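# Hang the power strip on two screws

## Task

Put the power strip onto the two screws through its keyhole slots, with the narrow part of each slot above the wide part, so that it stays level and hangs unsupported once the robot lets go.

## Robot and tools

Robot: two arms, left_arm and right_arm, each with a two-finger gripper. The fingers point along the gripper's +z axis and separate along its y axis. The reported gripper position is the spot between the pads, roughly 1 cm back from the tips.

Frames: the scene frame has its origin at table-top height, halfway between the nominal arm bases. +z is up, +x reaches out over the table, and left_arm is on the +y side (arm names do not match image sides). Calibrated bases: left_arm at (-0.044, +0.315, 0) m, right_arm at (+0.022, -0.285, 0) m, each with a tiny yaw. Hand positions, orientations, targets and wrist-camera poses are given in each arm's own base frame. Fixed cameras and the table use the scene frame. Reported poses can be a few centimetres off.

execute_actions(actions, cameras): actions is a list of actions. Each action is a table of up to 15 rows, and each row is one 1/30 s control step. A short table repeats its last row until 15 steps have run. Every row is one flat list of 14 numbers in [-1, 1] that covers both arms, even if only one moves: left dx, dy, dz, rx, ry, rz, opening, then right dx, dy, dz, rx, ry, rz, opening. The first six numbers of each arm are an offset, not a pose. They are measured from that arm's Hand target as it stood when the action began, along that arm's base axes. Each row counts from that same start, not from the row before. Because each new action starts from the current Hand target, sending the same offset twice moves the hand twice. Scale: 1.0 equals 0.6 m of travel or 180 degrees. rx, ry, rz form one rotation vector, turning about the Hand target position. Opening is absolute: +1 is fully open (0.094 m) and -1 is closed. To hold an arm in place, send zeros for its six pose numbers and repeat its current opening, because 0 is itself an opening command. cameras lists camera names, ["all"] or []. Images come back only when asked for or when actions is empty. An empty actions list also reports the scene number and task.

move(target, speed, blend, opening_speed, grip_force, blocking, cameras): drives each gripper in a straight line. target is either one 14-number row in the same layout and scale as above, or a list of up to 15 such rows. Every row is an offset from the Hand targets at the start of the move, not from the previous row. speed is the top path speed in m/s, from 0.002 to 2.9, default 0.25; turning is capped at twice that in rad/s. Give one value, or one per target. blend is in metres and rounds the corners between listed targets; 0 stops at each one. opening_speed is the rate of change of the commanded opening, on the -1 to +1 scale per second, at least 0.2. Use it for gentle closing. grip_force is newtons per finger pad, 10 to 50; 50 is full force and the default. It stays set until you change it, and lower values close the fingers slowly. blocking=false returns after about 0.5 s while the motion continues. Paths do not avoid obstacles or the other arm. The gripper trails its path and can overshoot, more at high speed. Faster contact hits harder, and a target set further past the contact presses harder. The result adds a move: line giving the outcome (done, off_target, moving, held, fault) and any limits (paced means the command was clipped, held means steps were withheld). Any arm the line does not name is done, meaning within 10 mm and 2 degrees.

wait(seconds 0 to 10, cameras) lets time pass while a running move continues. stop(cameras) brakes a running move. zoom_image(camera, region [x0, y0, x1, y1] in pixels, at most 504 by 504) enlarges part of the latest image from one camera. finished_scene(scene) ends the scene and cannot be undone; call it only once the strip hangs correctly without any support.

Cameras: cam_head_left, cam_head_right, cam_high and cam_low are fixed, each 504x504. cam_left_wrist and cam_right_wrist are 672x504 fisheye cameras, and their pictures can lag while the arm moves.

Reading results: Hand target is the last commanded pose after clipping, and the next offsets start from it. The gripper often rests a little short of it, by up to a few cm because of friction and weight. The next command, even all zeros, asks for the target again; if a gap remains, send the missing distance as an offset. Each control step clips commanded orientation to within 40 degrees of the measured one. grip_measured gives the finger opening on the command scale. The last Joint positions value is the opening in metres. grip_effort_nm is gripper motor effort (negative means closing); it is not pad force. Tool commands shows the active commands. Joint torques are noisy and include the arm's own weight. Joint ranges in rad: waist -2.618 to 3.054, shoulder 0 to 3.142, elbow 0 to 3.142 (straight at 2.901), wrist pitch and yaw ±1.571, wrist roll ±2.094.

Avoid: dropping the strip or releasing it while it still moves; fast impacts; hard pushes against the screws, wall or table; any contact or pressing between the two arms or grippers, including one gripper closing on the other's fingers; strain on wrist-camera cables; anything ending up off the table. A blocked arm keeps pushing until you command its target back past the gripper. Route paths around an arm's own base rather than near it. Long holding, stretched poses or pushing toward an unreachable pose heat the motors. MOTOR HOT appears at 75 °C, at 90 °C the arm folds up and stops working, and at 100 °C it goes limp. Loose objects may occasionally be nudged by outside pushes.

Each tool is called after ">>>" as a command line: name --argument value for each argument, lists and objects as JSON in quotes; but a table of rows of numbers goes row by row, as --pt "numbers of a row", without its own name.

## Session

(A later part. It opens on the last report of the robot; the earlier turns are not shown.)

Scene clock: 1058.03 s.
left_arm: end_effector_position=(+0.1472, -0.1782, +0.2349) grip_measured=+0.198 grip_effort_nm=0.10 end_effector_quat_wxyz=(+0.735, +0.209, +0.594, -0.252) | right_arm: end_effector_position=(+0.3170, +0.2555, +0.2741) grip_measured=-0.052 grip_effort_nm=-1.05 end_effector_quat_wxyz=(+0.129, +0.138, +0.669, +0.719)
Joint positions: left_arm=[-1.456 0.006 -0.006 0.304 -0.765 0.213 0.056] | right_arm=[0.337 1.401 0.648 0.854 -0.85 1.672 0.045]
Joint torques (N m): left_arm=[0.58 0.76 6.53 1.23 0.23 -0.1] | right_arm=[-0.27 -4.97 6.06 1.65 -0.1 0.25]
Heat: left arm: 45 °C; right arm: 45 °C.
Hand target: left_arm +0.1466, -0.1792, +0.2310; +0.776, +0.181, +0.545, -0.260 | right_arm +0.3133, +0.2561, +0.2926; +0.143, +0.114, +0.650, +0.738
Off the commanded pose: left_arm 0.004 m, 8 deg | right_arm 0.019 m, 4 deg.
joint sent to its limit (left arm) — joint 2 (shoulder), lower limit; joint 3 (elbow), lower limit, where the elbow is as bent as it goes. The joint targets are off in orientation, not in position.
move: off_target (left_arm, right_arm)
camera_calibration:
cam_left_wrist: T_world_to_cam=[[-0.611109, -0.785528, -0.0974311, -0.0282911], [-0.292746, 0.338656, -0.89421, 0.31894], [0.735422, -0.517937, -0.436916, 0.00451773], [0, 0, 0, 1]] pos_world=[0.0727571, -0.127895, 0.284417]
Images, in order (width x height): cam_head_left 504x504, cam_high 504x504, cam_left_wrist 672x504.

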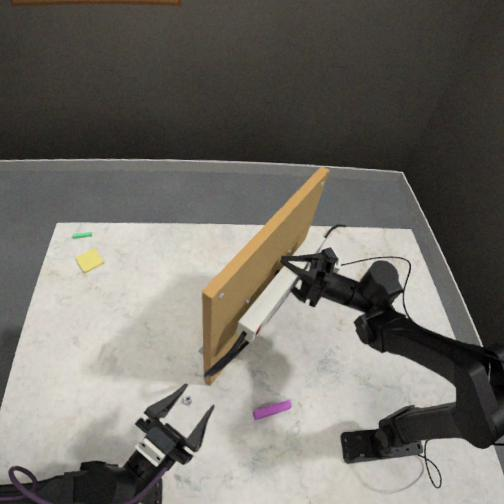

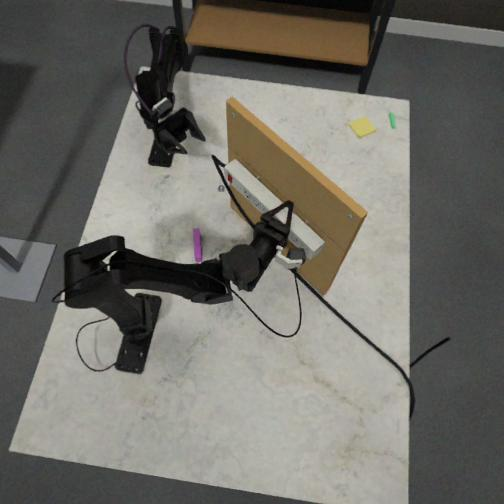

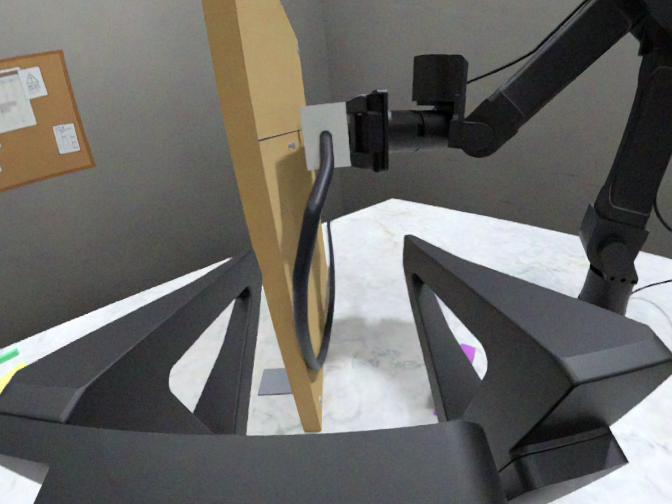

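>>> move --target '[0,0,0,0,0,0,0.2,0,0,-0.014,-0.003,-0.007,0.0,-0.25]' --speed 0.04 --cameras '["cam_left_wrist","cam_head_left","cam_high"]'

>>> zoom_image --camera "cam_left_wrist" --region '[230, 90, 430, 240]'

>>> zoom_image --camera "cam_high" --region '[190, 130, 330, 270]'

>>> zoom_image --camera "cam_head_left" --region '[220, 210, 360, 350]'

Scene clock: 1081.20 s.
left_arm: end_effector_position=(+0.1472, -0.1782, +0.2349) grip_measured=+0.198 grip_effort_nm=0.10 end_effector_quat_wxyz=(+0.735, +0.209, +0.594, -0.252) | right_arm: end_effector_position=(+0.3165, +0.2561, +0.2674) grip_measured=-0.052 grip_effort_nm=-1.05 end_effector_quat_wxyz=(+0.136, +0.127, +0.670, +0.718)
Joint positions: left_arm=[-1.456 0.006 -0.006 0.304 -0.765 0.213 0.056] | right_arm=[0.337 1.422 0.631 0.897 -0.856 1.651 0.045]
Joint torques (N m): left_arm=[0.57 0.85 6.52 1.24 0.23 -0.11] | right_arm=[-0.27 -5 5.76 1.65 -0.08 0.21]
Heat: left arm: 45 °C; right arm: 46 °C.
Hand target: left_arm +0.1466, -0.1792, +0.2310; +0.776, +0.181, +0.545, -0.260 | right_arm +0.3133, +0.2561, +0.2842; +0.151, +0.105, +0.652, +0.736
Off the commanded pose: left_arm 0.004 m, 8 deg | right_arm 0.017 m, 4 deg.
joint sent to its limit (left arm) — joint 2 (shoulder), lower limit; joint 3 (elbow), lower limit, where the elbow is as bent as it goes. The joint targets are off in orientation, not in position.
move: off_target (left_arm, right_arm)
camera_calibration:
cam_left_wrist: T_world_to_cam=[[-0.611109, -0.785528, -0.0974311, -0.0282911], [-0.292746, 0.338656, -0.89421, 0.31894], [0.735422, -0.517937, -0.436916, 0.00451773], [0, 0, 0, 1]] pos_world=[0.0727571, -0.127895, 0.284417]
Images, in order (width x height): cam_head_left 504x504, cam_high 504x504, cam_left_wrist 672x504.

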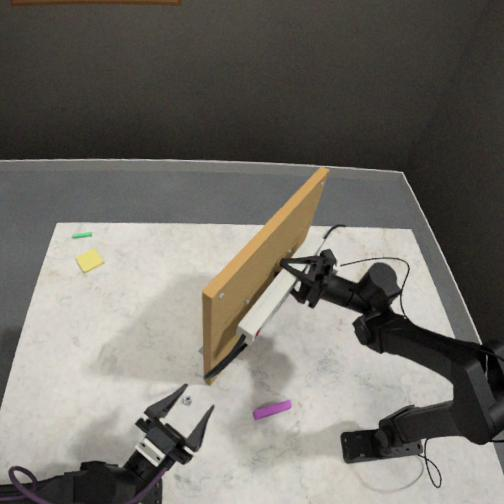

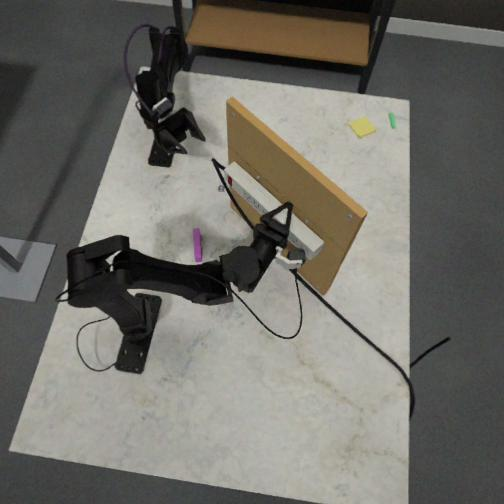

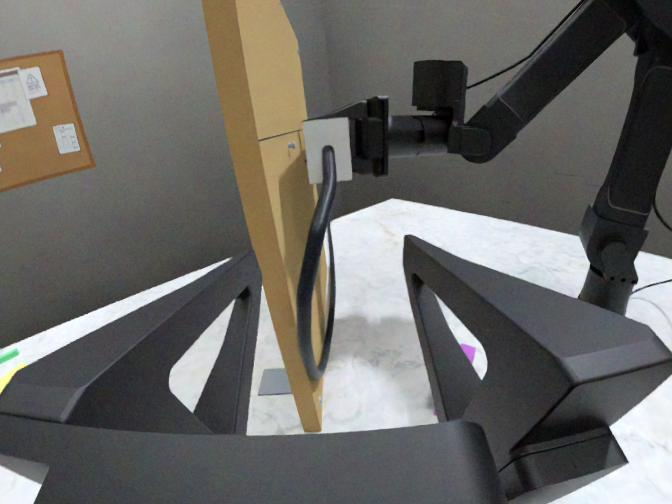

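Scaled by 2.520 from the camera's 672x504 image, which has a finer 960x720 frame.

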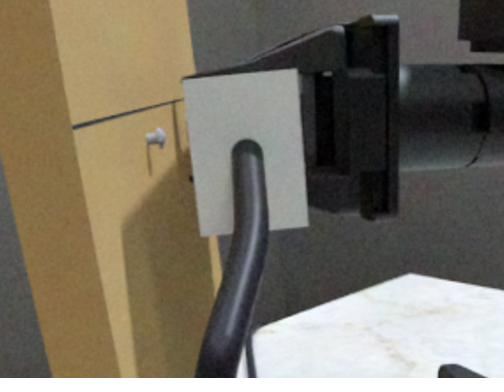

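Scaled by 3.600 from the camera's 504x504 image, which has a finer 720x720 frame.

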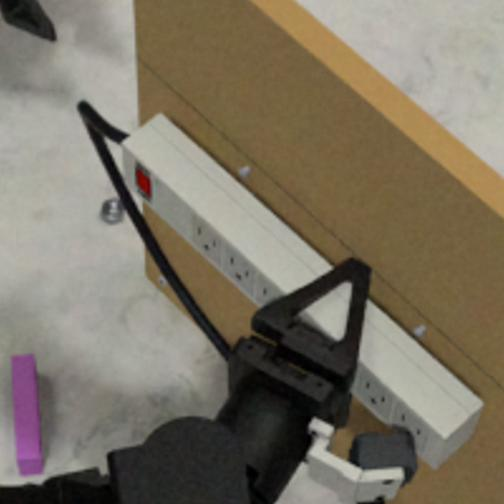

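Scaled by 3.600 from the camera's 504x504 image, which has a finer 720x720 frame.

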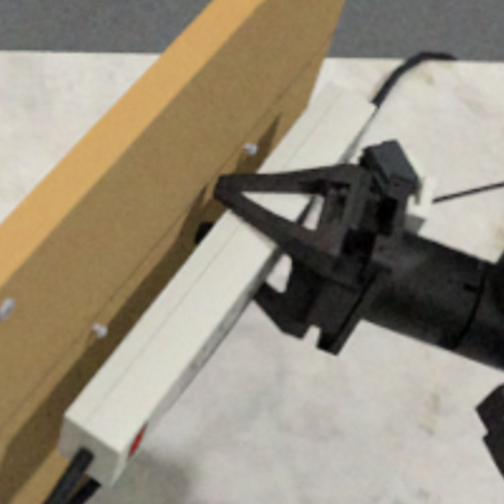

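>>> move --target '[0,0,0,0,0,0,0.2,0.018,0.022,0.0,0,0,0.0,-0.25]' --speed 0.03 --cameras '["cam_left_wrist","cam_head_left","cam_high"]'

>>> zoom_image --camera "cam_left_wrist" --region '[230, 90, 430, 240]'

>>> zoom_image --camera "cam_high" --region '[190, 130, 330, 270]'

>>> zoom_image --camera "cam_head_left" --region '[220, 210, 360, 350]'

Scene clock: 1098.80 s.
left_arm: end_effector_position=(+0.1472, -0.1782, +0.2349) grip_measured=+0.198 grip_effort_nm=0.10 end_effector_quat_wxyz=(+0.735, +0.209, +0.594, -0.252) | right_arm: end_effector_position=(+0.3191, +0.2575, +0.2604) grip_measured=-0.052 grip_effort_nm=-1.05 end_effector_quat_wxyz=(+0.132, +0.124, +0.672, +0.718)
Joint positions: left_arm=[-1.456 0.006 -0.006 0.304 -0.765 0.213 0.056] | right_arm=[0.334 1.456 0.631 0.926 -0.87 1.648 0.045]
Joint torques (N m): left_arm=[0.57 0.77 6.54 1.24 0.24 -0.11] | right_arm=[2.29 -3.36 9.14 1.45 0.32 0.21]
Heat: left arm: 45 °C; right arm: 46 °C.
Hand target: left_arm +0.1466, -0.1792, +0.2310; +0.776, +0.181, +0.545, -0.260 | right_arm +0.3241, +0.2693, +0.2842; +0.151, +0.105, +0.652, +0.736
Off the commanded pose: left_arm 0.004 m, 8 deg | right_arm 0.027 m, 4 deg.
joint sent to its limit (left arm) — joint 2 (shoulder), lower limit; joint 3 (elbow), lower limit, where the elbow is as bent as it goes. The joint targets are off in orientation, not in position.
move: off_target (left_arm, right_arm)
camera_calibration:
cam_left_wrist: T_world_to_cam=[[-0.611109, -0.785528, -0.0974311, -0.0282911], [-0.292746, 0.338656, -0.89421, 0.31894], [0.735422, -0.517937, -0.436916, 0.00451773], [0, 0, 0, 1]] pos_world=[0.0727571, -0.127895, 0.284417]
Images, in order (width x height): cam_head_left 504x504, cam_high 504x504, cam_left_wrist 672x504.

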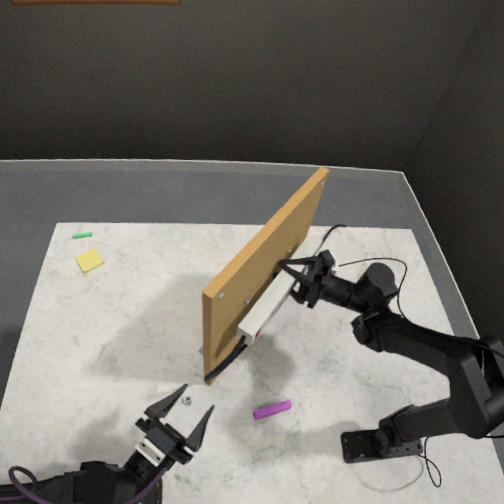

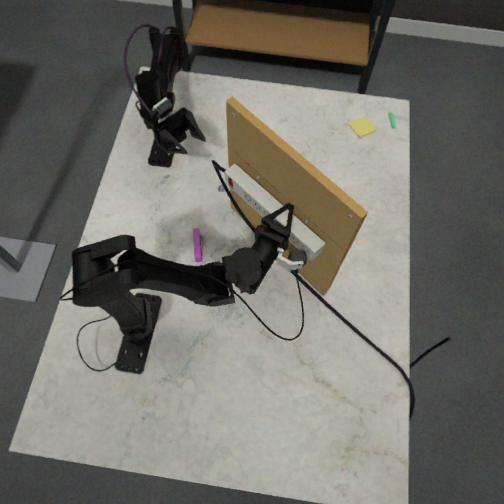

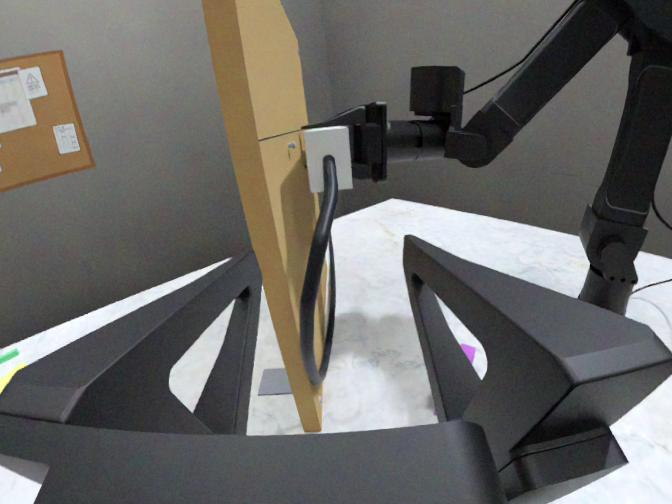

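Scaled by 2.520 from the camera's 672x504 image, which has a finer 960x720 frame.

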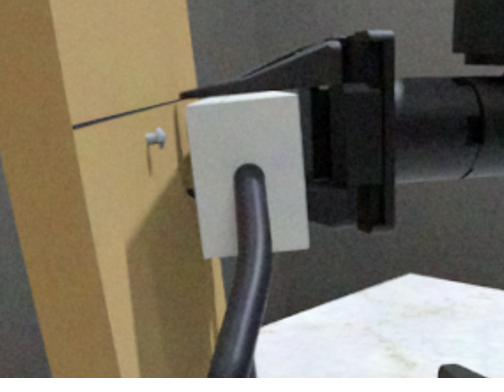

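Scaled by 3.600 from the camera's 504x504 image, which has a finer 720x720 frame.

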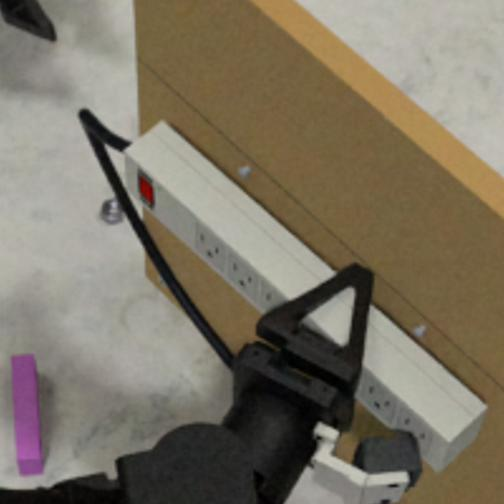

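Scaled by 3.600 from the camera's 504x504 image, which has a finer 720x720 frame.

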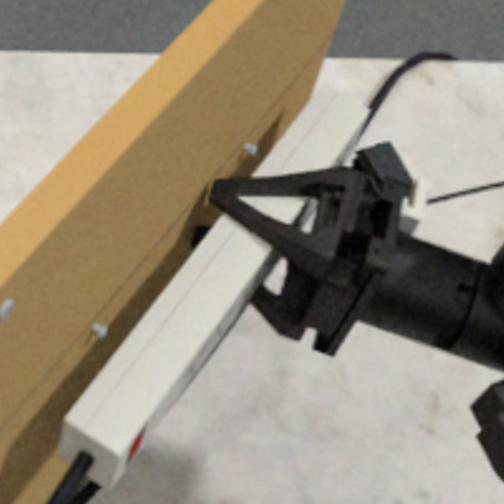

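>>> move --pt "0 0 0 0 0 0 0.2 -0.08 -0.105 0.0 0 0 0.0 -0.25" --pt "0 0 0 0 0 0 0.2 0.081 -0.452 -0.01 -0.048 -0.005 -0.082 -0.25" --pt "0 0 0 0 0 0 0.2 0.081 -0.452 -0.15 -0.048 -0.005 -0.082 -0.25" --speed 0.12 --blend '[0.03,0.02,0]' --cameras '["cam_high"]'

>>> zoom_image --camera "cam_high" --region '[220, 270, 360, 410]'

Scene clock: 1123.47 s.
left_arm: end_effector_position=(+0.1472, -0.1782, +0.2349) grip_measured=+0.198 grip_effort_nm=0.10 end_effector_quat_wxyz=(+0.735, +0.209, +0.594, -0.252) | right_arm: end_effector_position=(+0.3730, -0.0015, +0.1894) grip_measured=-0.053 grip_effort_nm=-1.05 end_effector_quat_wxyz=(+0.238, +0.191, +0.685, +0.661)
Joint positions: left_arm=[-1.456 0.006 -0.006 0.304 -0.765 0.213 0.056] | right_arm=[-0.509 1.723 0.689 0.918 -1.46 1.382 0.044]
Joint torques (N m): left_arm=[0.58 0.79 6.52 1.22 0.23 -0.11] | right_arm=[-0.49 -6.58 4.9 1.07 -0.12 -0.05]
Heat: left arm: 45 °C; right arm: 46 °C.
Hand target: left_arm +0.1466, -0.1792, +0.2310; +0.776, +0.181, +0.545, -0.260 | right_arm +0.3727, -0.0019, +0.1942; +0.257, +0.170, +0.685, +0.660
Off the commanded pose: left_arm 0.004 m, 8 deg | right_arm 0.005 m, 3 deg.
joint sent to its limit (left arm) — joint 2 (shoulder), lower limit; joint 3 (elbow), lower limit, where the elbow is as bent as it goes. The joint targets are off in orientation, not in position.
move: off_target (left_arm, right_arm)
Images, in order (width x height): cam_high 504x504.

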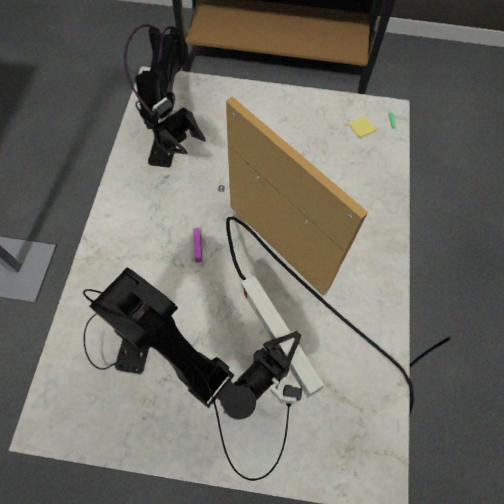

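Scaled by 3.600 from the camera's 504x504 image, which has a finer 720x720 frame.

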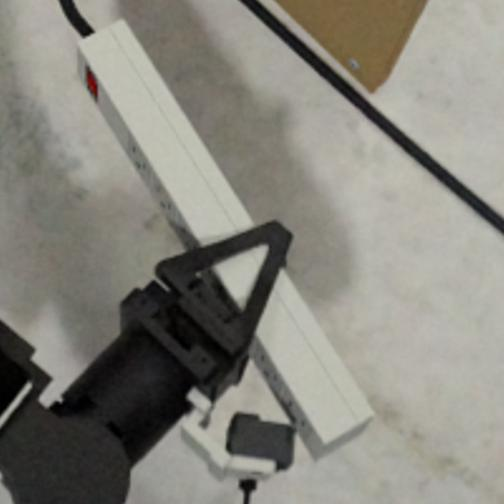

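>>> move --pt "0.08 -0.25 0.06 0.12 0.17 0.013 0.2 0 0 -0.03 0 0 0.05 -0.25" --pt "0.173 -0.541 0.05 0.245 0.349 0.027 0.2 0.01 0.02 -0.065 0 0 0.067 -0.25" --speed 0.2 --blend '[0.04,0]' --cameras '["cam_high","cam_left_wrist","cam_low"]'

>>> zoom_image --camera "cam_high" --region '[200, 250, 340, 390]'

>>> zoom_image --camera "cam_low" --region '[20, 190, 180, 310]'

Scene clock: 1141.87 s.
left_arm: end_effector_position=(+0.2482, -0.5046, +0.2557) grip_measured=+0.198 grip_effort_nm=0.10 end_effector_quat_wxyz=(+0.328, +0.275, +0.895, -0.125) | right_arm: end_effector_position=(+0.3737, +0.0090, +0.1479) grip_measured=-0.053 grip_effort_nm=-1.05 end_effector_quat_wxyz=(+0.197, +0.146, +0.693, +0.679)
Joint positions: left_arm=[-1.229 2.412 2.826 -1.35 -0.361 -0.512 0.056] | right_arm=[-0.483 1.905 0.735 0.918 -1.563 1.244 0.044]
Joint torques (N m): left_arm=[0.51 -10.91 9.14 0.98 -0.13 0] | right_arm=[0.53 -7.13 6.89 0.67 -0.26 -0.07]
Heat: left arm: 45 °C; right arm: 45 °C.
Hand target: left_arm +0.2504, -0.5038, +0.2610; +0.277, +0.266, +0.921, -0.071 | right_arm +0.3787, +0.0101, +0.1552; +0.186, +0.097, +0.699, +0.683
Off the commanded pose: left_arm 0.006 m, 9 deg | right_arm 0.009 m, 6 deg.
elbow stopped short (left arm): the move would have taken joint 3 (elbow) straighter than the controller allows.
joint sent to its limit (right arm) — joint 5 (wrist yaw), lower limit. The joint targets are off in position and orientation.
move: off_target (left_arm, right_arm)
camera_calibration:
cam_left_wrist: T_world_to_cam=[[-0.634608, -0.772805, -0.00674376, -0.23188], [-0.771434, 0.633959, -0.0546329, 0.530899], [0.0464958, -0.0294681, -0.998484, 0.331325], [0, 0, 0, 1]] pos_world=[0.246996, -0.506003, 0.358264]
Images, in order (width x height): cam_high 504x504, cam_low 504x504, cam_left_wrist 672x504.

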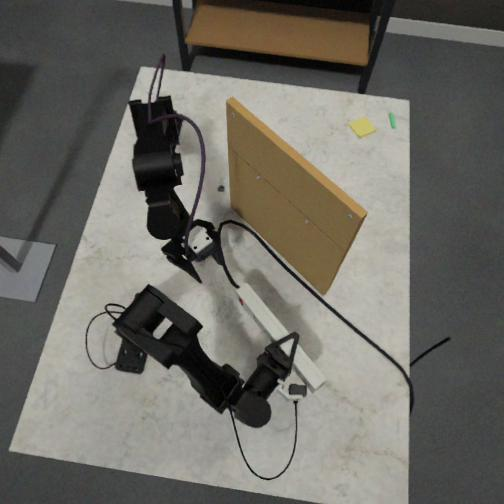

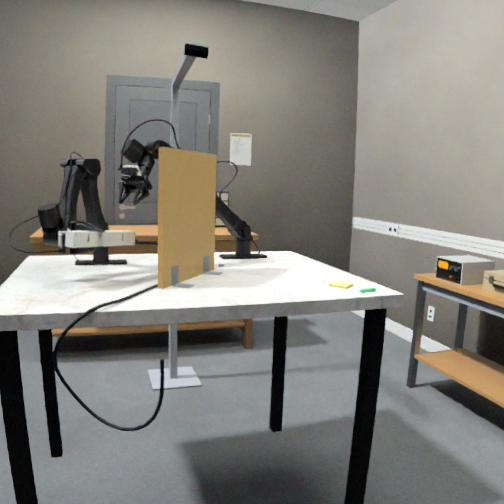

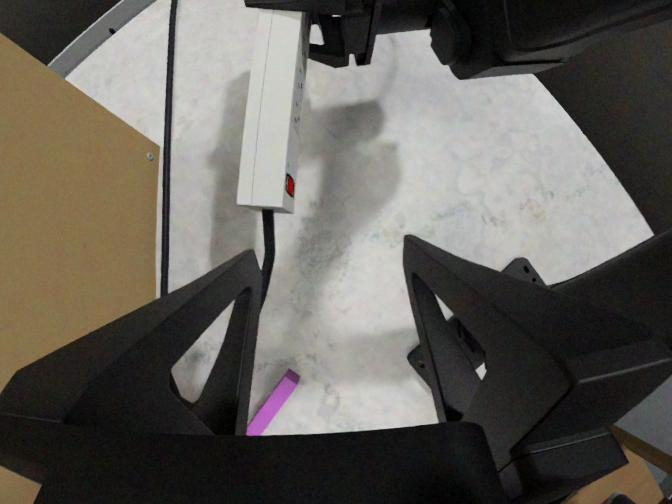

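Scaled by 3.600 from the camera's 504x504 image, which has a finer 720x720 frame.

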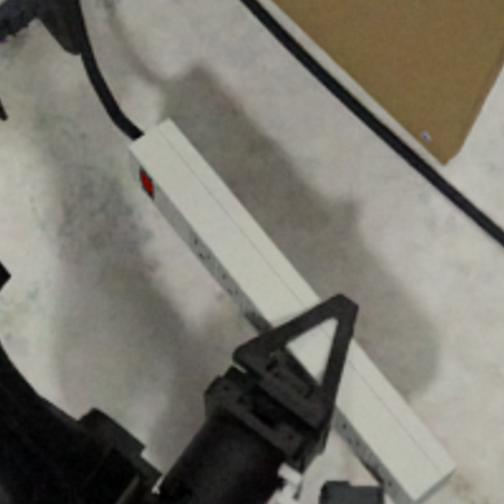

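Scaled by 3.150 from the camera's 504x504 image, which has a finer 720x720 frame.

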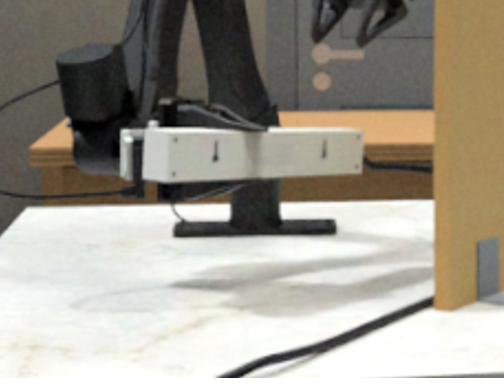

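>>> move --target '[0.055,0.035,-0.05,0,0,-0.067,0.35,0,0,0,0,0,0,-0.25]' --speed 0.15 --cameras '["cam_left_wrist"]'

Scene clock: 1163.80 s.
left_arm: end_effector_position=(+0.2798, -0.4839, +0.2273) grip_measured=+0.348 grip_effort_nm=0.10 end_effector_quat_wxyz=(+0.273, +0.359, +0.887, -0.104) | right_arm: end_effector_position=(+0.3737, +0.0090, +0.1479) grip_measured=-0.053 grip_effort_nm=-1.05 end_effector_quat_wxyz=(+0.197, +0.145, +0.693, +0.678)
Joint positions: left_arm=[-1.112 2.441 2.826 -1.394 -0.2 -0.285 0.063] | right_arm=[-0.483 1.905 0.735 0.918 -1.563 1.243 0.044]
Joint torques (N m): left_arm=[0.21 -10.92 9.14 0.93 -0.03 0.07] | right_arm=[0.54 -7.01 6.94 0.65 -0.24 -0.05]
Heat: left arm: 47 °C; right arm: 43 °C.
Hand target: left_arm +0.2834, -0.4828, +0.2310; +0.268, +0.361, +0.888, -0.099 | right_arm +0.3787, +0.0101, +0.1552; +0.186, +0.097, +0.699, +0.683
Off the commanded pose: left_arm 0.005 m, 1 deg | right_arm 0.009 m, 6 deg.
elbow stopped short (left arm): the move would have taken joint 3 (elbow) straighter than the controller allows.
joint sent to its limit (right arm) — joint 5 (wrist yaw), lower limit. The joint targets are off in position and orientation.
move: off_target (right_arm)
camera_calibration:
cam_left_wrist: T_world_to_cam=[[-0.74766, -0.662084, -0.0514649, -0.100573], [-0.663998, 0.744089, 0.0737467, 0.534657], [-0.010532, 0.0893101, -0.995948, 0.374905], [0, 0, 0, 1]] pos_world=[0.283765, -0.497902, 0.328781]
Images, in order (width x height): cam_left_wrist 672x504.

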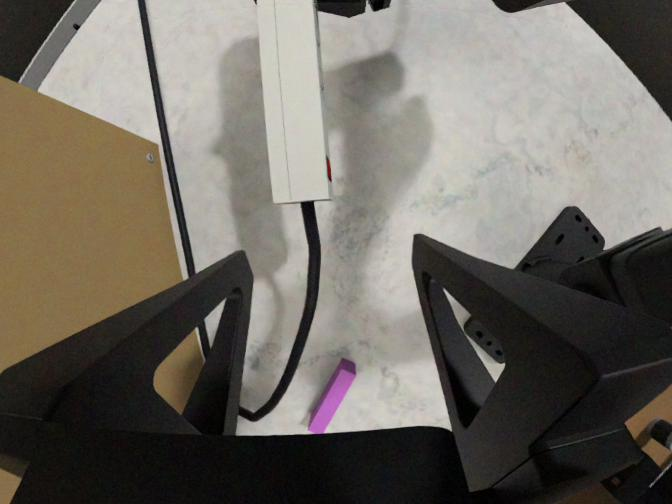

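>>> move --pt "0.042 -0.025 -0.075 0 0 0 0.35 0 0 0 0 0 0 -0.25" --pt "0.092 -0.077 -0.155 0 0 0 0.35 0 0 0 0 0 0 -0.25" --speed 0.12 --cameras '["cam_left_wrist","cam_low"]'

>>> zoom_image --camera "cam_low" --region '[20, 190, 180, 310]'

Scene clock: 1178.57 s.
left_arm: end_effector_position=(+0.3289, -0.5167, +0.1218) grip_measured=+0.348 grip_effort_nm=0.10 end_effector_quat_wxyz=(+0.256, +0.364, +0.891, -0.089) | right_arm: end_effector_position=(+0.3737, +0.0090, +0.1479) grip_measured=-0.053 grip_effort_nm=-1.05 end_effector_quat_wxyz=(+0.197, +0.145, +0.693, +0.678)
Joint positions: left_arm=[-1.056 2.666 2.821 -1.201 -0.171 -0.235 0.063] | right_arm=[-0.483 1.905 0.735 0.918 -1.563 1.243 0.044]
Joint torques (N m): left_arm=[0.39 -12.94 10.18 1.57 0 0.06] | right_arm=[0.54 -7.06 6.89 0.66 -0.26 -0.07]
Heat: left arm: 47 °C; right arm: 42 °C.
Hand target: left_arm +0.3386, -0.5290, +0.1380; +0.268, +0.361, +0.888, -0.099 | right_arm +0.3787, +0.0101, +0.1552; +0.186, +0.097, +0.699, +0.683
Off the commanded pose: left_arm 0.023 m, 2 deg | right_arm 0.009 m, 6 deg.
elbow stopped short (left arm): the move would have taken joint 3 (elbow) straighter than the controller allows.
joint sent to its limit (right arm) — joint 5 (wrist yaw), lower limit. The joint targets are off in position and orientation.
move: off_target (left_arm, right_arm)
camera_calibration:
cam_left_wrist: T_world_to_cam=[[-0.749442, -0.659076, -0.0628923, -0.0875393], [-0.661331, 0.740734, 0.11813, 0.591391], [-0.03127, 0.130124, -0.991005, 0.30058], [0, 0, 0, 1]] pos_world=[0.334899, -0.534871, 0.222509]
Images, in order (width x height): cam_low 504x504, cam_left_wrist 672x504.

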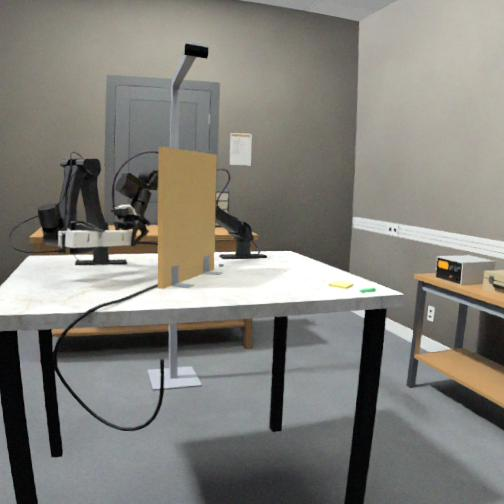

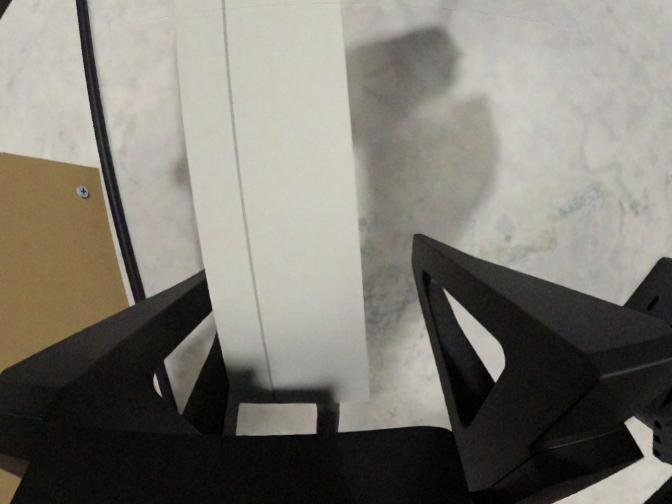

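Scaled by 3.150 from the camera's 504x504 image, which has a finer 720x720 frame.

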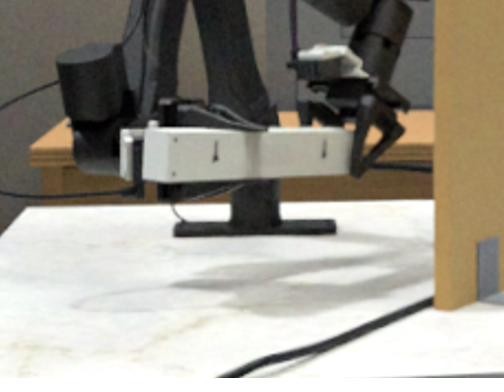

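>>> move --pt "0.012 0.010 0 0 0 0 0.35 0 0 0 0 0 0 -0.25" --pt "0.012 0.010 0 0 0 0 -0.5 0 0 0 0 0 0 -0.25" --speed 0.1 --opening_speed 0.6 --cameras '["cam_left_wrist","cam_low","cam_right_wrist"]'

>>> zoom_image --camera "cam_low" --region '[20, 190, 180, 310]'

Scene clock: 1192.67 s.
left_arm: end_effector_position=(+0.3347, -0.5139, +0.1217) grip_measured=-0.294 grip_effort_nm=-1.05 end_effector_quat_wxyz=(+0.254, +0.364, +0.891, -0.093) | right_arm: end_effector_position=(+0.3738, +0.0089, +0.1483) grip_measured=-0.053 grip_effort_nm=-1.05 end_effector_quat_wxyz=(+0.197, +0.144, +0.693, +0.678)
Joint positions: left_arm=[-1.04 2.666 2.821 -1.198 -0.154 -0.222 0.033] | right_arm=[-0.483 1.905 0.737 0.918 -1.565 1.243 0.044]
Joint torques (N m): left_arm=[0.46 -13.04 10.18 1.47 -0.07 0.07] | right_arm=[0.53 -7.05 6.97 0.67 -0.23 -0.06]
Heat: left arm: 48 °C; right arm: 42 °C.
Hand target: left_arm +0.3458, -0.5230, +0.1380; +0.268, +0.361, +0.888, -0.099 | right_arm +0.3787, +0.0101, +0.1552; +0.186, +0.097, +0.699, +0.683
Off the commanded pose: left_arm 0.022 m, 2 deg | right_arm 0.009 m, 6 deg.
elbow stopped short (left arm): the move would have taken joint 3 (elbow) straighter than the controller allows.
joint sent to its limit (right arm) — joint 5 (wrist yaw), lower limit. The joint targets are off in orientation, not in position.
move: off_target (left_arm, right_arm); target 2's new opening was sent with left_arm's hand 0.022 m and 2 deg from that target
camera_calibration:
cam_left_wrist: T_world_to_cam=[[-0.752212, -0.656674, -0.0543714, -0.0802339], [-0.657849, 0.743721, 0.118804, 0.59343], [-0.0375783, 0.125134, -0.991428, 0.299943], [0, 0, 0, 1]] pos_world=[0.341306, -0.531567, 0.222507]
cam_right_wrist: T_world_to_cam=[[-0.00108519, -0.0146703, -0.999892, 0.146681], [-0.988589, -0.150603, 0.00328254, 0.377157], [-0.150635, 0.988485, -0.0143394, 0.155043], [0, 0, 0, 1]] pos_world=[0.396368, -0.0943051, 0.147651]
Images, in order (width x height): cam_low 504x504, cam_left_wrist 672x504, cam_right_wrist 672x504.

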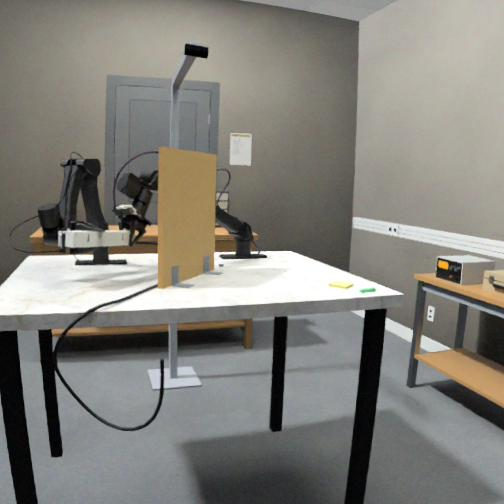

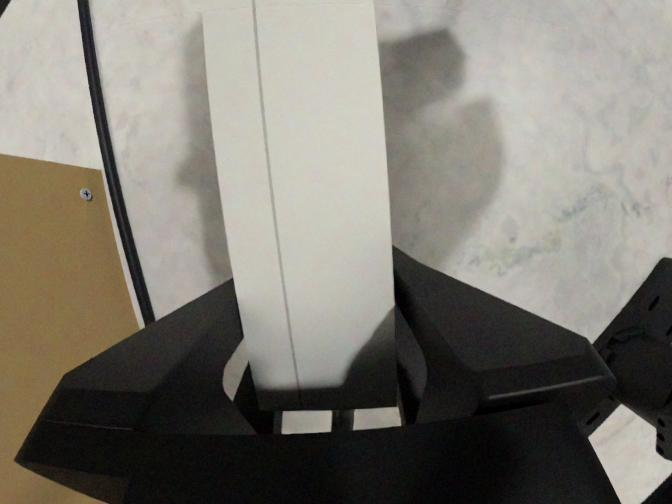

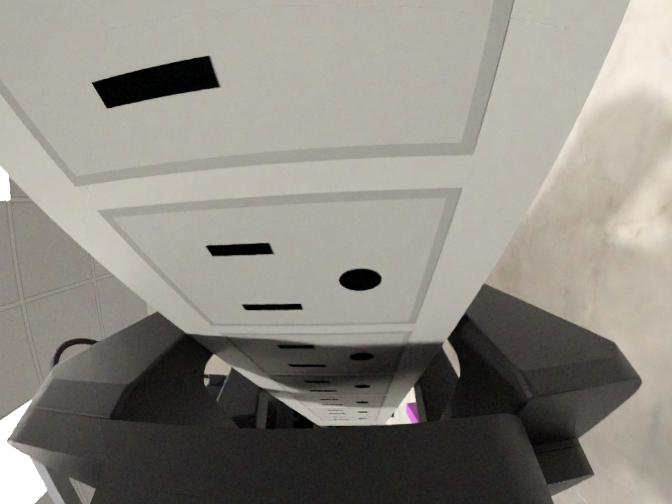

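Scaled by 3.150 from the camera's 504x504 image, which has a finer 720x720 frame.

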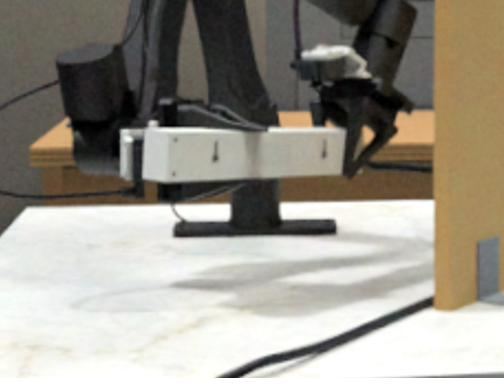

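>>> move --pt "0 0 0 0 0 0 -0.5 0 0 0 0 0 0 0.2" --pt "0 0 0 0 0 0 -0.5 -0.017 -0.032 0 0 0 0 0.2" --speed 0.05 --opening_speed 0.6 --cameras '["cam_low","cam_right_wrist"]'

>>> zoom_image --camera "cam_low" --region '[20, 190, 180, 310]'

Scene clock: 1207.40 s.
left_arm: end_effector_position=(+0.3324, -0.5154, +0.1189) grip_measured=-0.296 grip_effort_nm=-1.05 end_effector_quat_wxyz=(+0.251, +0.367, +0.891, -0.094) | right_arm: end_effector_position=(+0.3724, -0.0097, +0.1470) grip_measured=+0.198 grip_effort_nm=0.07 end_effector_quat_wxyz=(+0.213, +0.163, +0.688, +0.674)
Joint positions: left_arm=[-1.043 2.671 2.821 -1.198 -0.15 -0.221 0.033] | right_arm=[-0.535 1.905 0.731 0.918 -1.566 1.241 0.056]
Joint torques (N m): left_arm=[0.44 -13.34 10.14 1.47 -0.14 0.06] | right_arm=[-0.51 -10.14 3.85 0.71 -0.21 -0.14]
Heat: left arm: 49 °C; right arm: 41 °C.
Hand target: left_arm +0.3458, -0.5230, +0.1380; +0.268, +0.361, +0.888, -0.099 | right_arm +0.3685, -0.0091, +0.1552; +0.186, +0.097, +0.699, +0.683
Off the commanded pose: left_arm 0.025 m, 2 deg | right_arm 0.009 m, 8 deg.
elbow stopped short (left arm): the move would have taken joint 3 (elbow) straighter than the controller allows.
joint sent to its limit (right arm) — joint 5 (wrist yaw), lower limit. The joint targets are off in orientation, not in position.
move: off_target (left_arm, right_arm)
camera_calibration:
cam_right_wrist: T_world_to_cam=[[-0.00564916, -0.0119045, -0.999913, 0.146876], [-0.994933, -0.100306, 0.00681523, 0.37521], [-0.100379, 0.994885, -0.0112775, 0.154155], [0, 0, 0, 1]] pos_world=[0.389612, -0.113982, 0.146044]
Images, in order (width x height): cam_low 504x504, cam_right_wrist 672x504.

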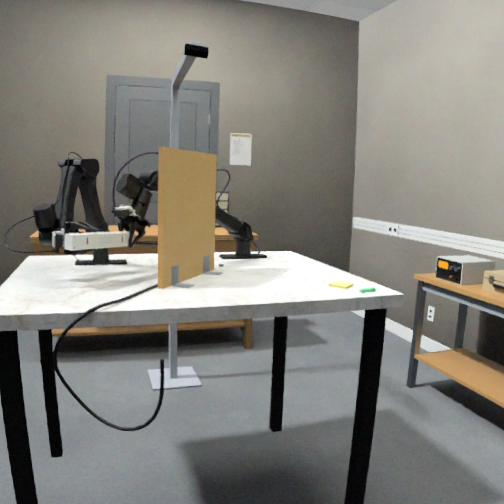

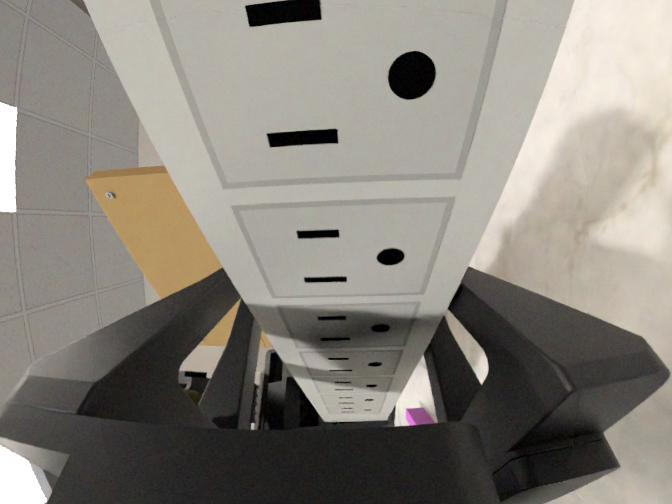

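Scaled by 3.150 from the camera's 504x504 image, which has a finer 720x720 frame.

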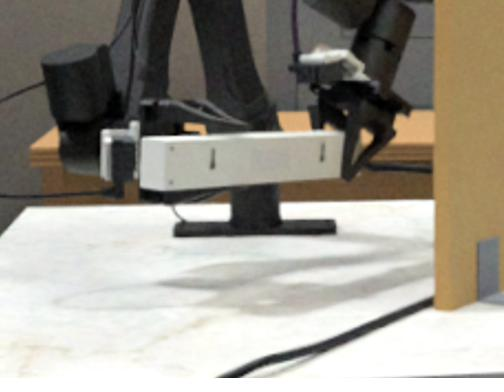

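>>> move --pt "0 0 0 0 0 0 -0.5 -0.005 -0.011 0.004 0 0 0 0.2" --pt "0 0 0 0 0 0 -0.5 -0.005 -0.011 0.004 0 0 0 -0.25" --speed 0.05 --opening_speed 0.4 --cameras '["cam_low","cam_high","cam_right_wrist"]'

>>> zoom_image --camera "cam_high" --region '[200, 250, 340, 390]'

>>> zoom_image --camera "cam_low" --region '[20, 190, 180, 310]'

Scene clock: 1218.90 s.
left_arm: end_effector_position=(+0.3324, -0.5154, +0.1189) grip_measured=-0.296 grip_effort_nm=-1.05 end_effector_quat_wxyz=(+0.251, +0.369, +0.890, -0.094) | right_arm: end_effector_position=(+0.3703, -0.0161, +0.1450) grip_measured=-0.046 grip_effort_nm=-1.05 end_effector_quat_wxyz=(+0.217, +0.173, +0.686, +0.673)
Joint positions: left_arm=[-1.043 2.671 2.821 -1.198 -0.15 -0.216 0.033] | right_arm=[-0.555 1.905 0.721 0.918 -1.566 1.24 0.045]
Joint torques (N m): left_arm=[0.44 -13.33 10.25 1.48 -0.15 0.05] | right_arm=[-0.61 -11.59 3.77 0.7 -0.22 -0.08]
Heat: left arm: 49 °C; right arm: 41 °C.
Hand target: left_arm +0.3458, -0.5230, +0.1380; +0.268, +0.361, +0.888, -0.099 | right_arm +0.3655, -0.0157, +0.1576; +0.186, +0.097, +0.699, +0.683
Off the commanded pose: left_arm 0.025 m, 2 deg | right_arm 0.014 m, 10 deg.
elbow stopped short (left arm): the move would have taken joint 3 (elbow) straighter than the controller allows.
joint sent to its limit (right arm) — joint 5 (wrist yaw), lower limit. The joint targets are off in orientation, not in position.
move: off_target (left_arm, right_arm); target 2's new opening was sent with right_arm's hand 0.014 m and 9 deg from that target
camera_calibration:
cam_right_wrist: T_world_to_cam=[[-0.0123788, -0.00776541, -0.999893, 0.147357], [-0.996672, -0.0804836, 0.0129639, 0.372699], [-0.0805757, 0.996726, -0.00674327, 0.152206], [0, 0, 0, 1]] pos_world=[0.385547, -0.120568, 0.143536]
Images, in order (width x height): cam_high 504x504, cam_low 504x504, cam_right_wrist 672x504.

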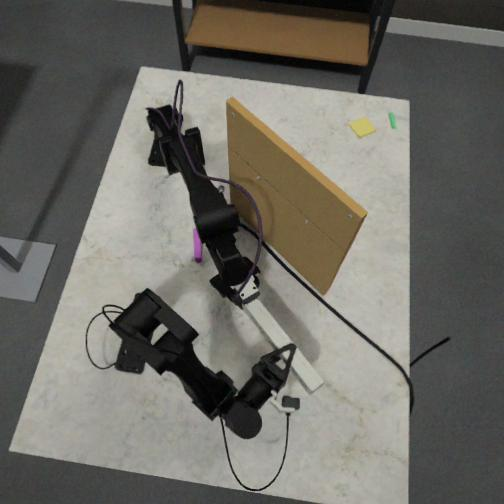

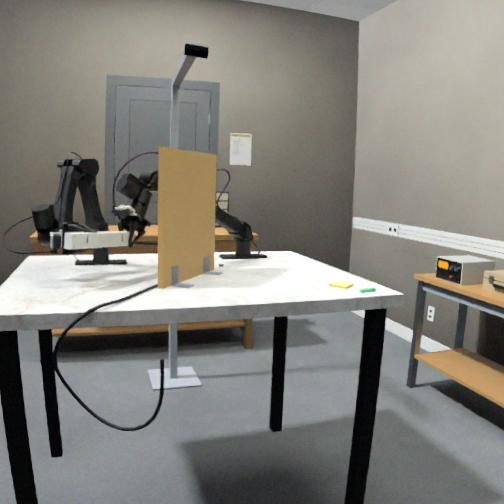

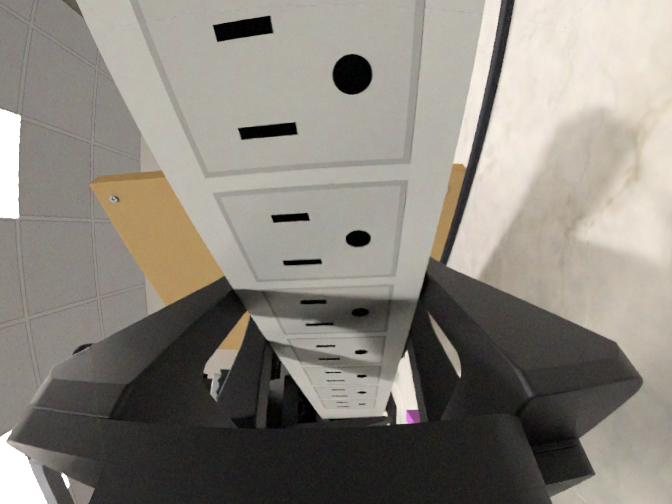

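Scaled by 3.600 from the camera's 504x504 image, which has a finer 720x720 frame.

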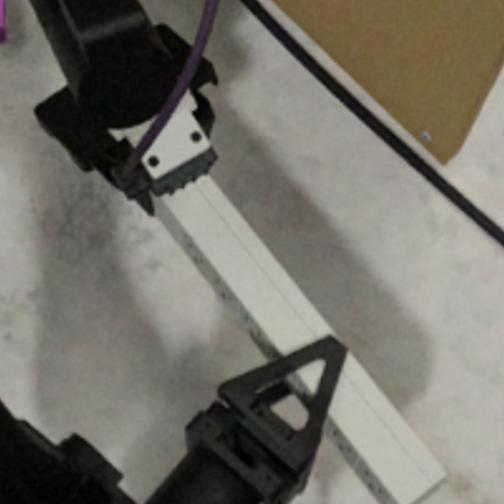

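Scaled by 3.150 from the camera's 504x504 image, which has a finer 720x720 frame.

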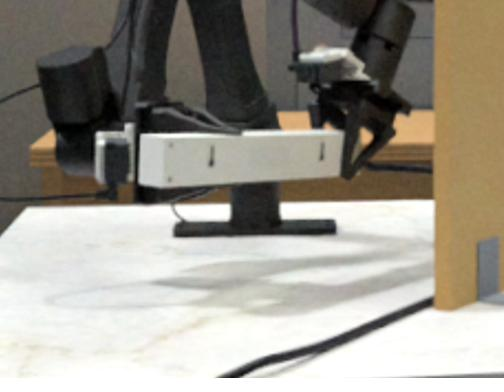

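>>> move --pt "0 0 -0.02 0 0 0 0.1 0 0 0 0 0 0 -0.25" --pt "-0.11 0.08 0.16 0 0 0 0.1 0 0 0 0 0 0 -0.25" --pt "-0.22 0.38 0.2 -0.14 -0.16 0.015 0.2 0 0 0.12 0 0 0 -0.25" --pt "-0.332 0.573 0.155 -0.281 -0.321 0.03 0.2 0 0 0.18 0 0 0 -0.25" --speed '[0.1,0.12,0.25,0.25]' --blend '[0,0.03,0.04,0]' --cameras '["cam_high","cam_low"]'

>>> zoom_image --camera "cam_high" --region '[200, 250, 340, 390]'

Scene clock: 1242.03 s.
left_arm: end_effector_position=(+0.1498, -0.1778, +0.2365) grip_measured=+0.198 grip_effort_nm=0.10 end_effector_quat_wxyz=(+0.735, +0.203, +0.593, -0.257) | right_arm: end_effector_position=(+0.3658, -0.0138, +0.2417) grip_measured=-0.046 grip_effort_nm=-1.05 end_effector_quat_wxyz=(+0.219, +0.165, +0.688, +0.672)
Joint positions: left_arm=[-1.422 0.017 -0.005 0.313 -0.734 0.192 0.056] | right_arm=[-0.556 1.655 0.804 0.92 -1.577 1.56 0.045]
Joint torques (N m): left_arm=[-0.58 0.69 6.52 1.25 0.08 0.04] | right_arm=[-0.62 -10.44 8.35 0.47 -0.04 0.26]
Heat: left arm: 47 °C; right arm: 42 °C.
Hand target: left_arm +0.1466, -0.1792, +0.2310; +0.776, +0.181, +0.545, -0.261 | right_arm +0.3655, -0.0157, +0.2656; +0.186, +0.097, +0.699, +0.683
Off the commanded pose: left_arm 0.007 m, 8 deg | right_arm 0.024 m, 9 deg.
elbow stopped short (left arm): the move would have taken joint 3 (elbow) straighter than the controller allows.
joint sent to its limit (left arm) — joint 3 (elbow), lower limit, where the elbow is as bent as it goes. The joint targets are off in orientation, not in position.
joint sent to its limit (right arm) — joint 5 (wrist yaw), lower limit. The joint targets are off in position and orientation.
move: off_target (left_arm, right_arm); blend cut to 0 m at target 3; target 3's new opening was sent with left_arm's hand 0.015 m and 4 deg from that target
Images, in order (width x height): cam_high 504x504, cam_low 504x504.

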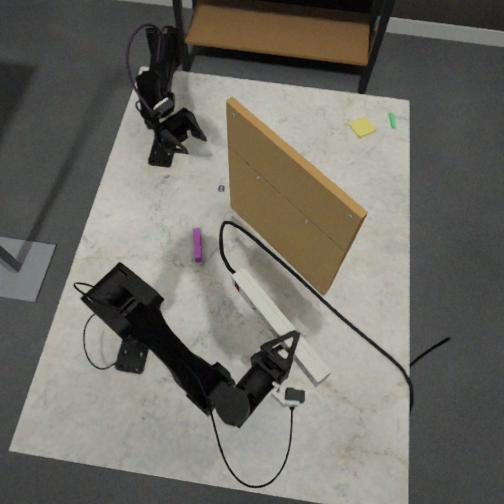

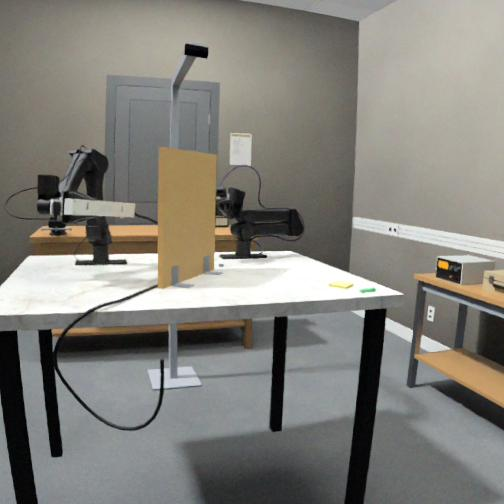

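Scaled by 3.600 from the camera's 504x504 image, which has a finer 720x720 frame.

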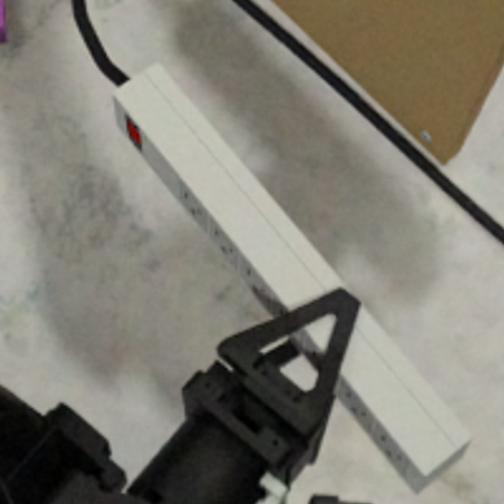

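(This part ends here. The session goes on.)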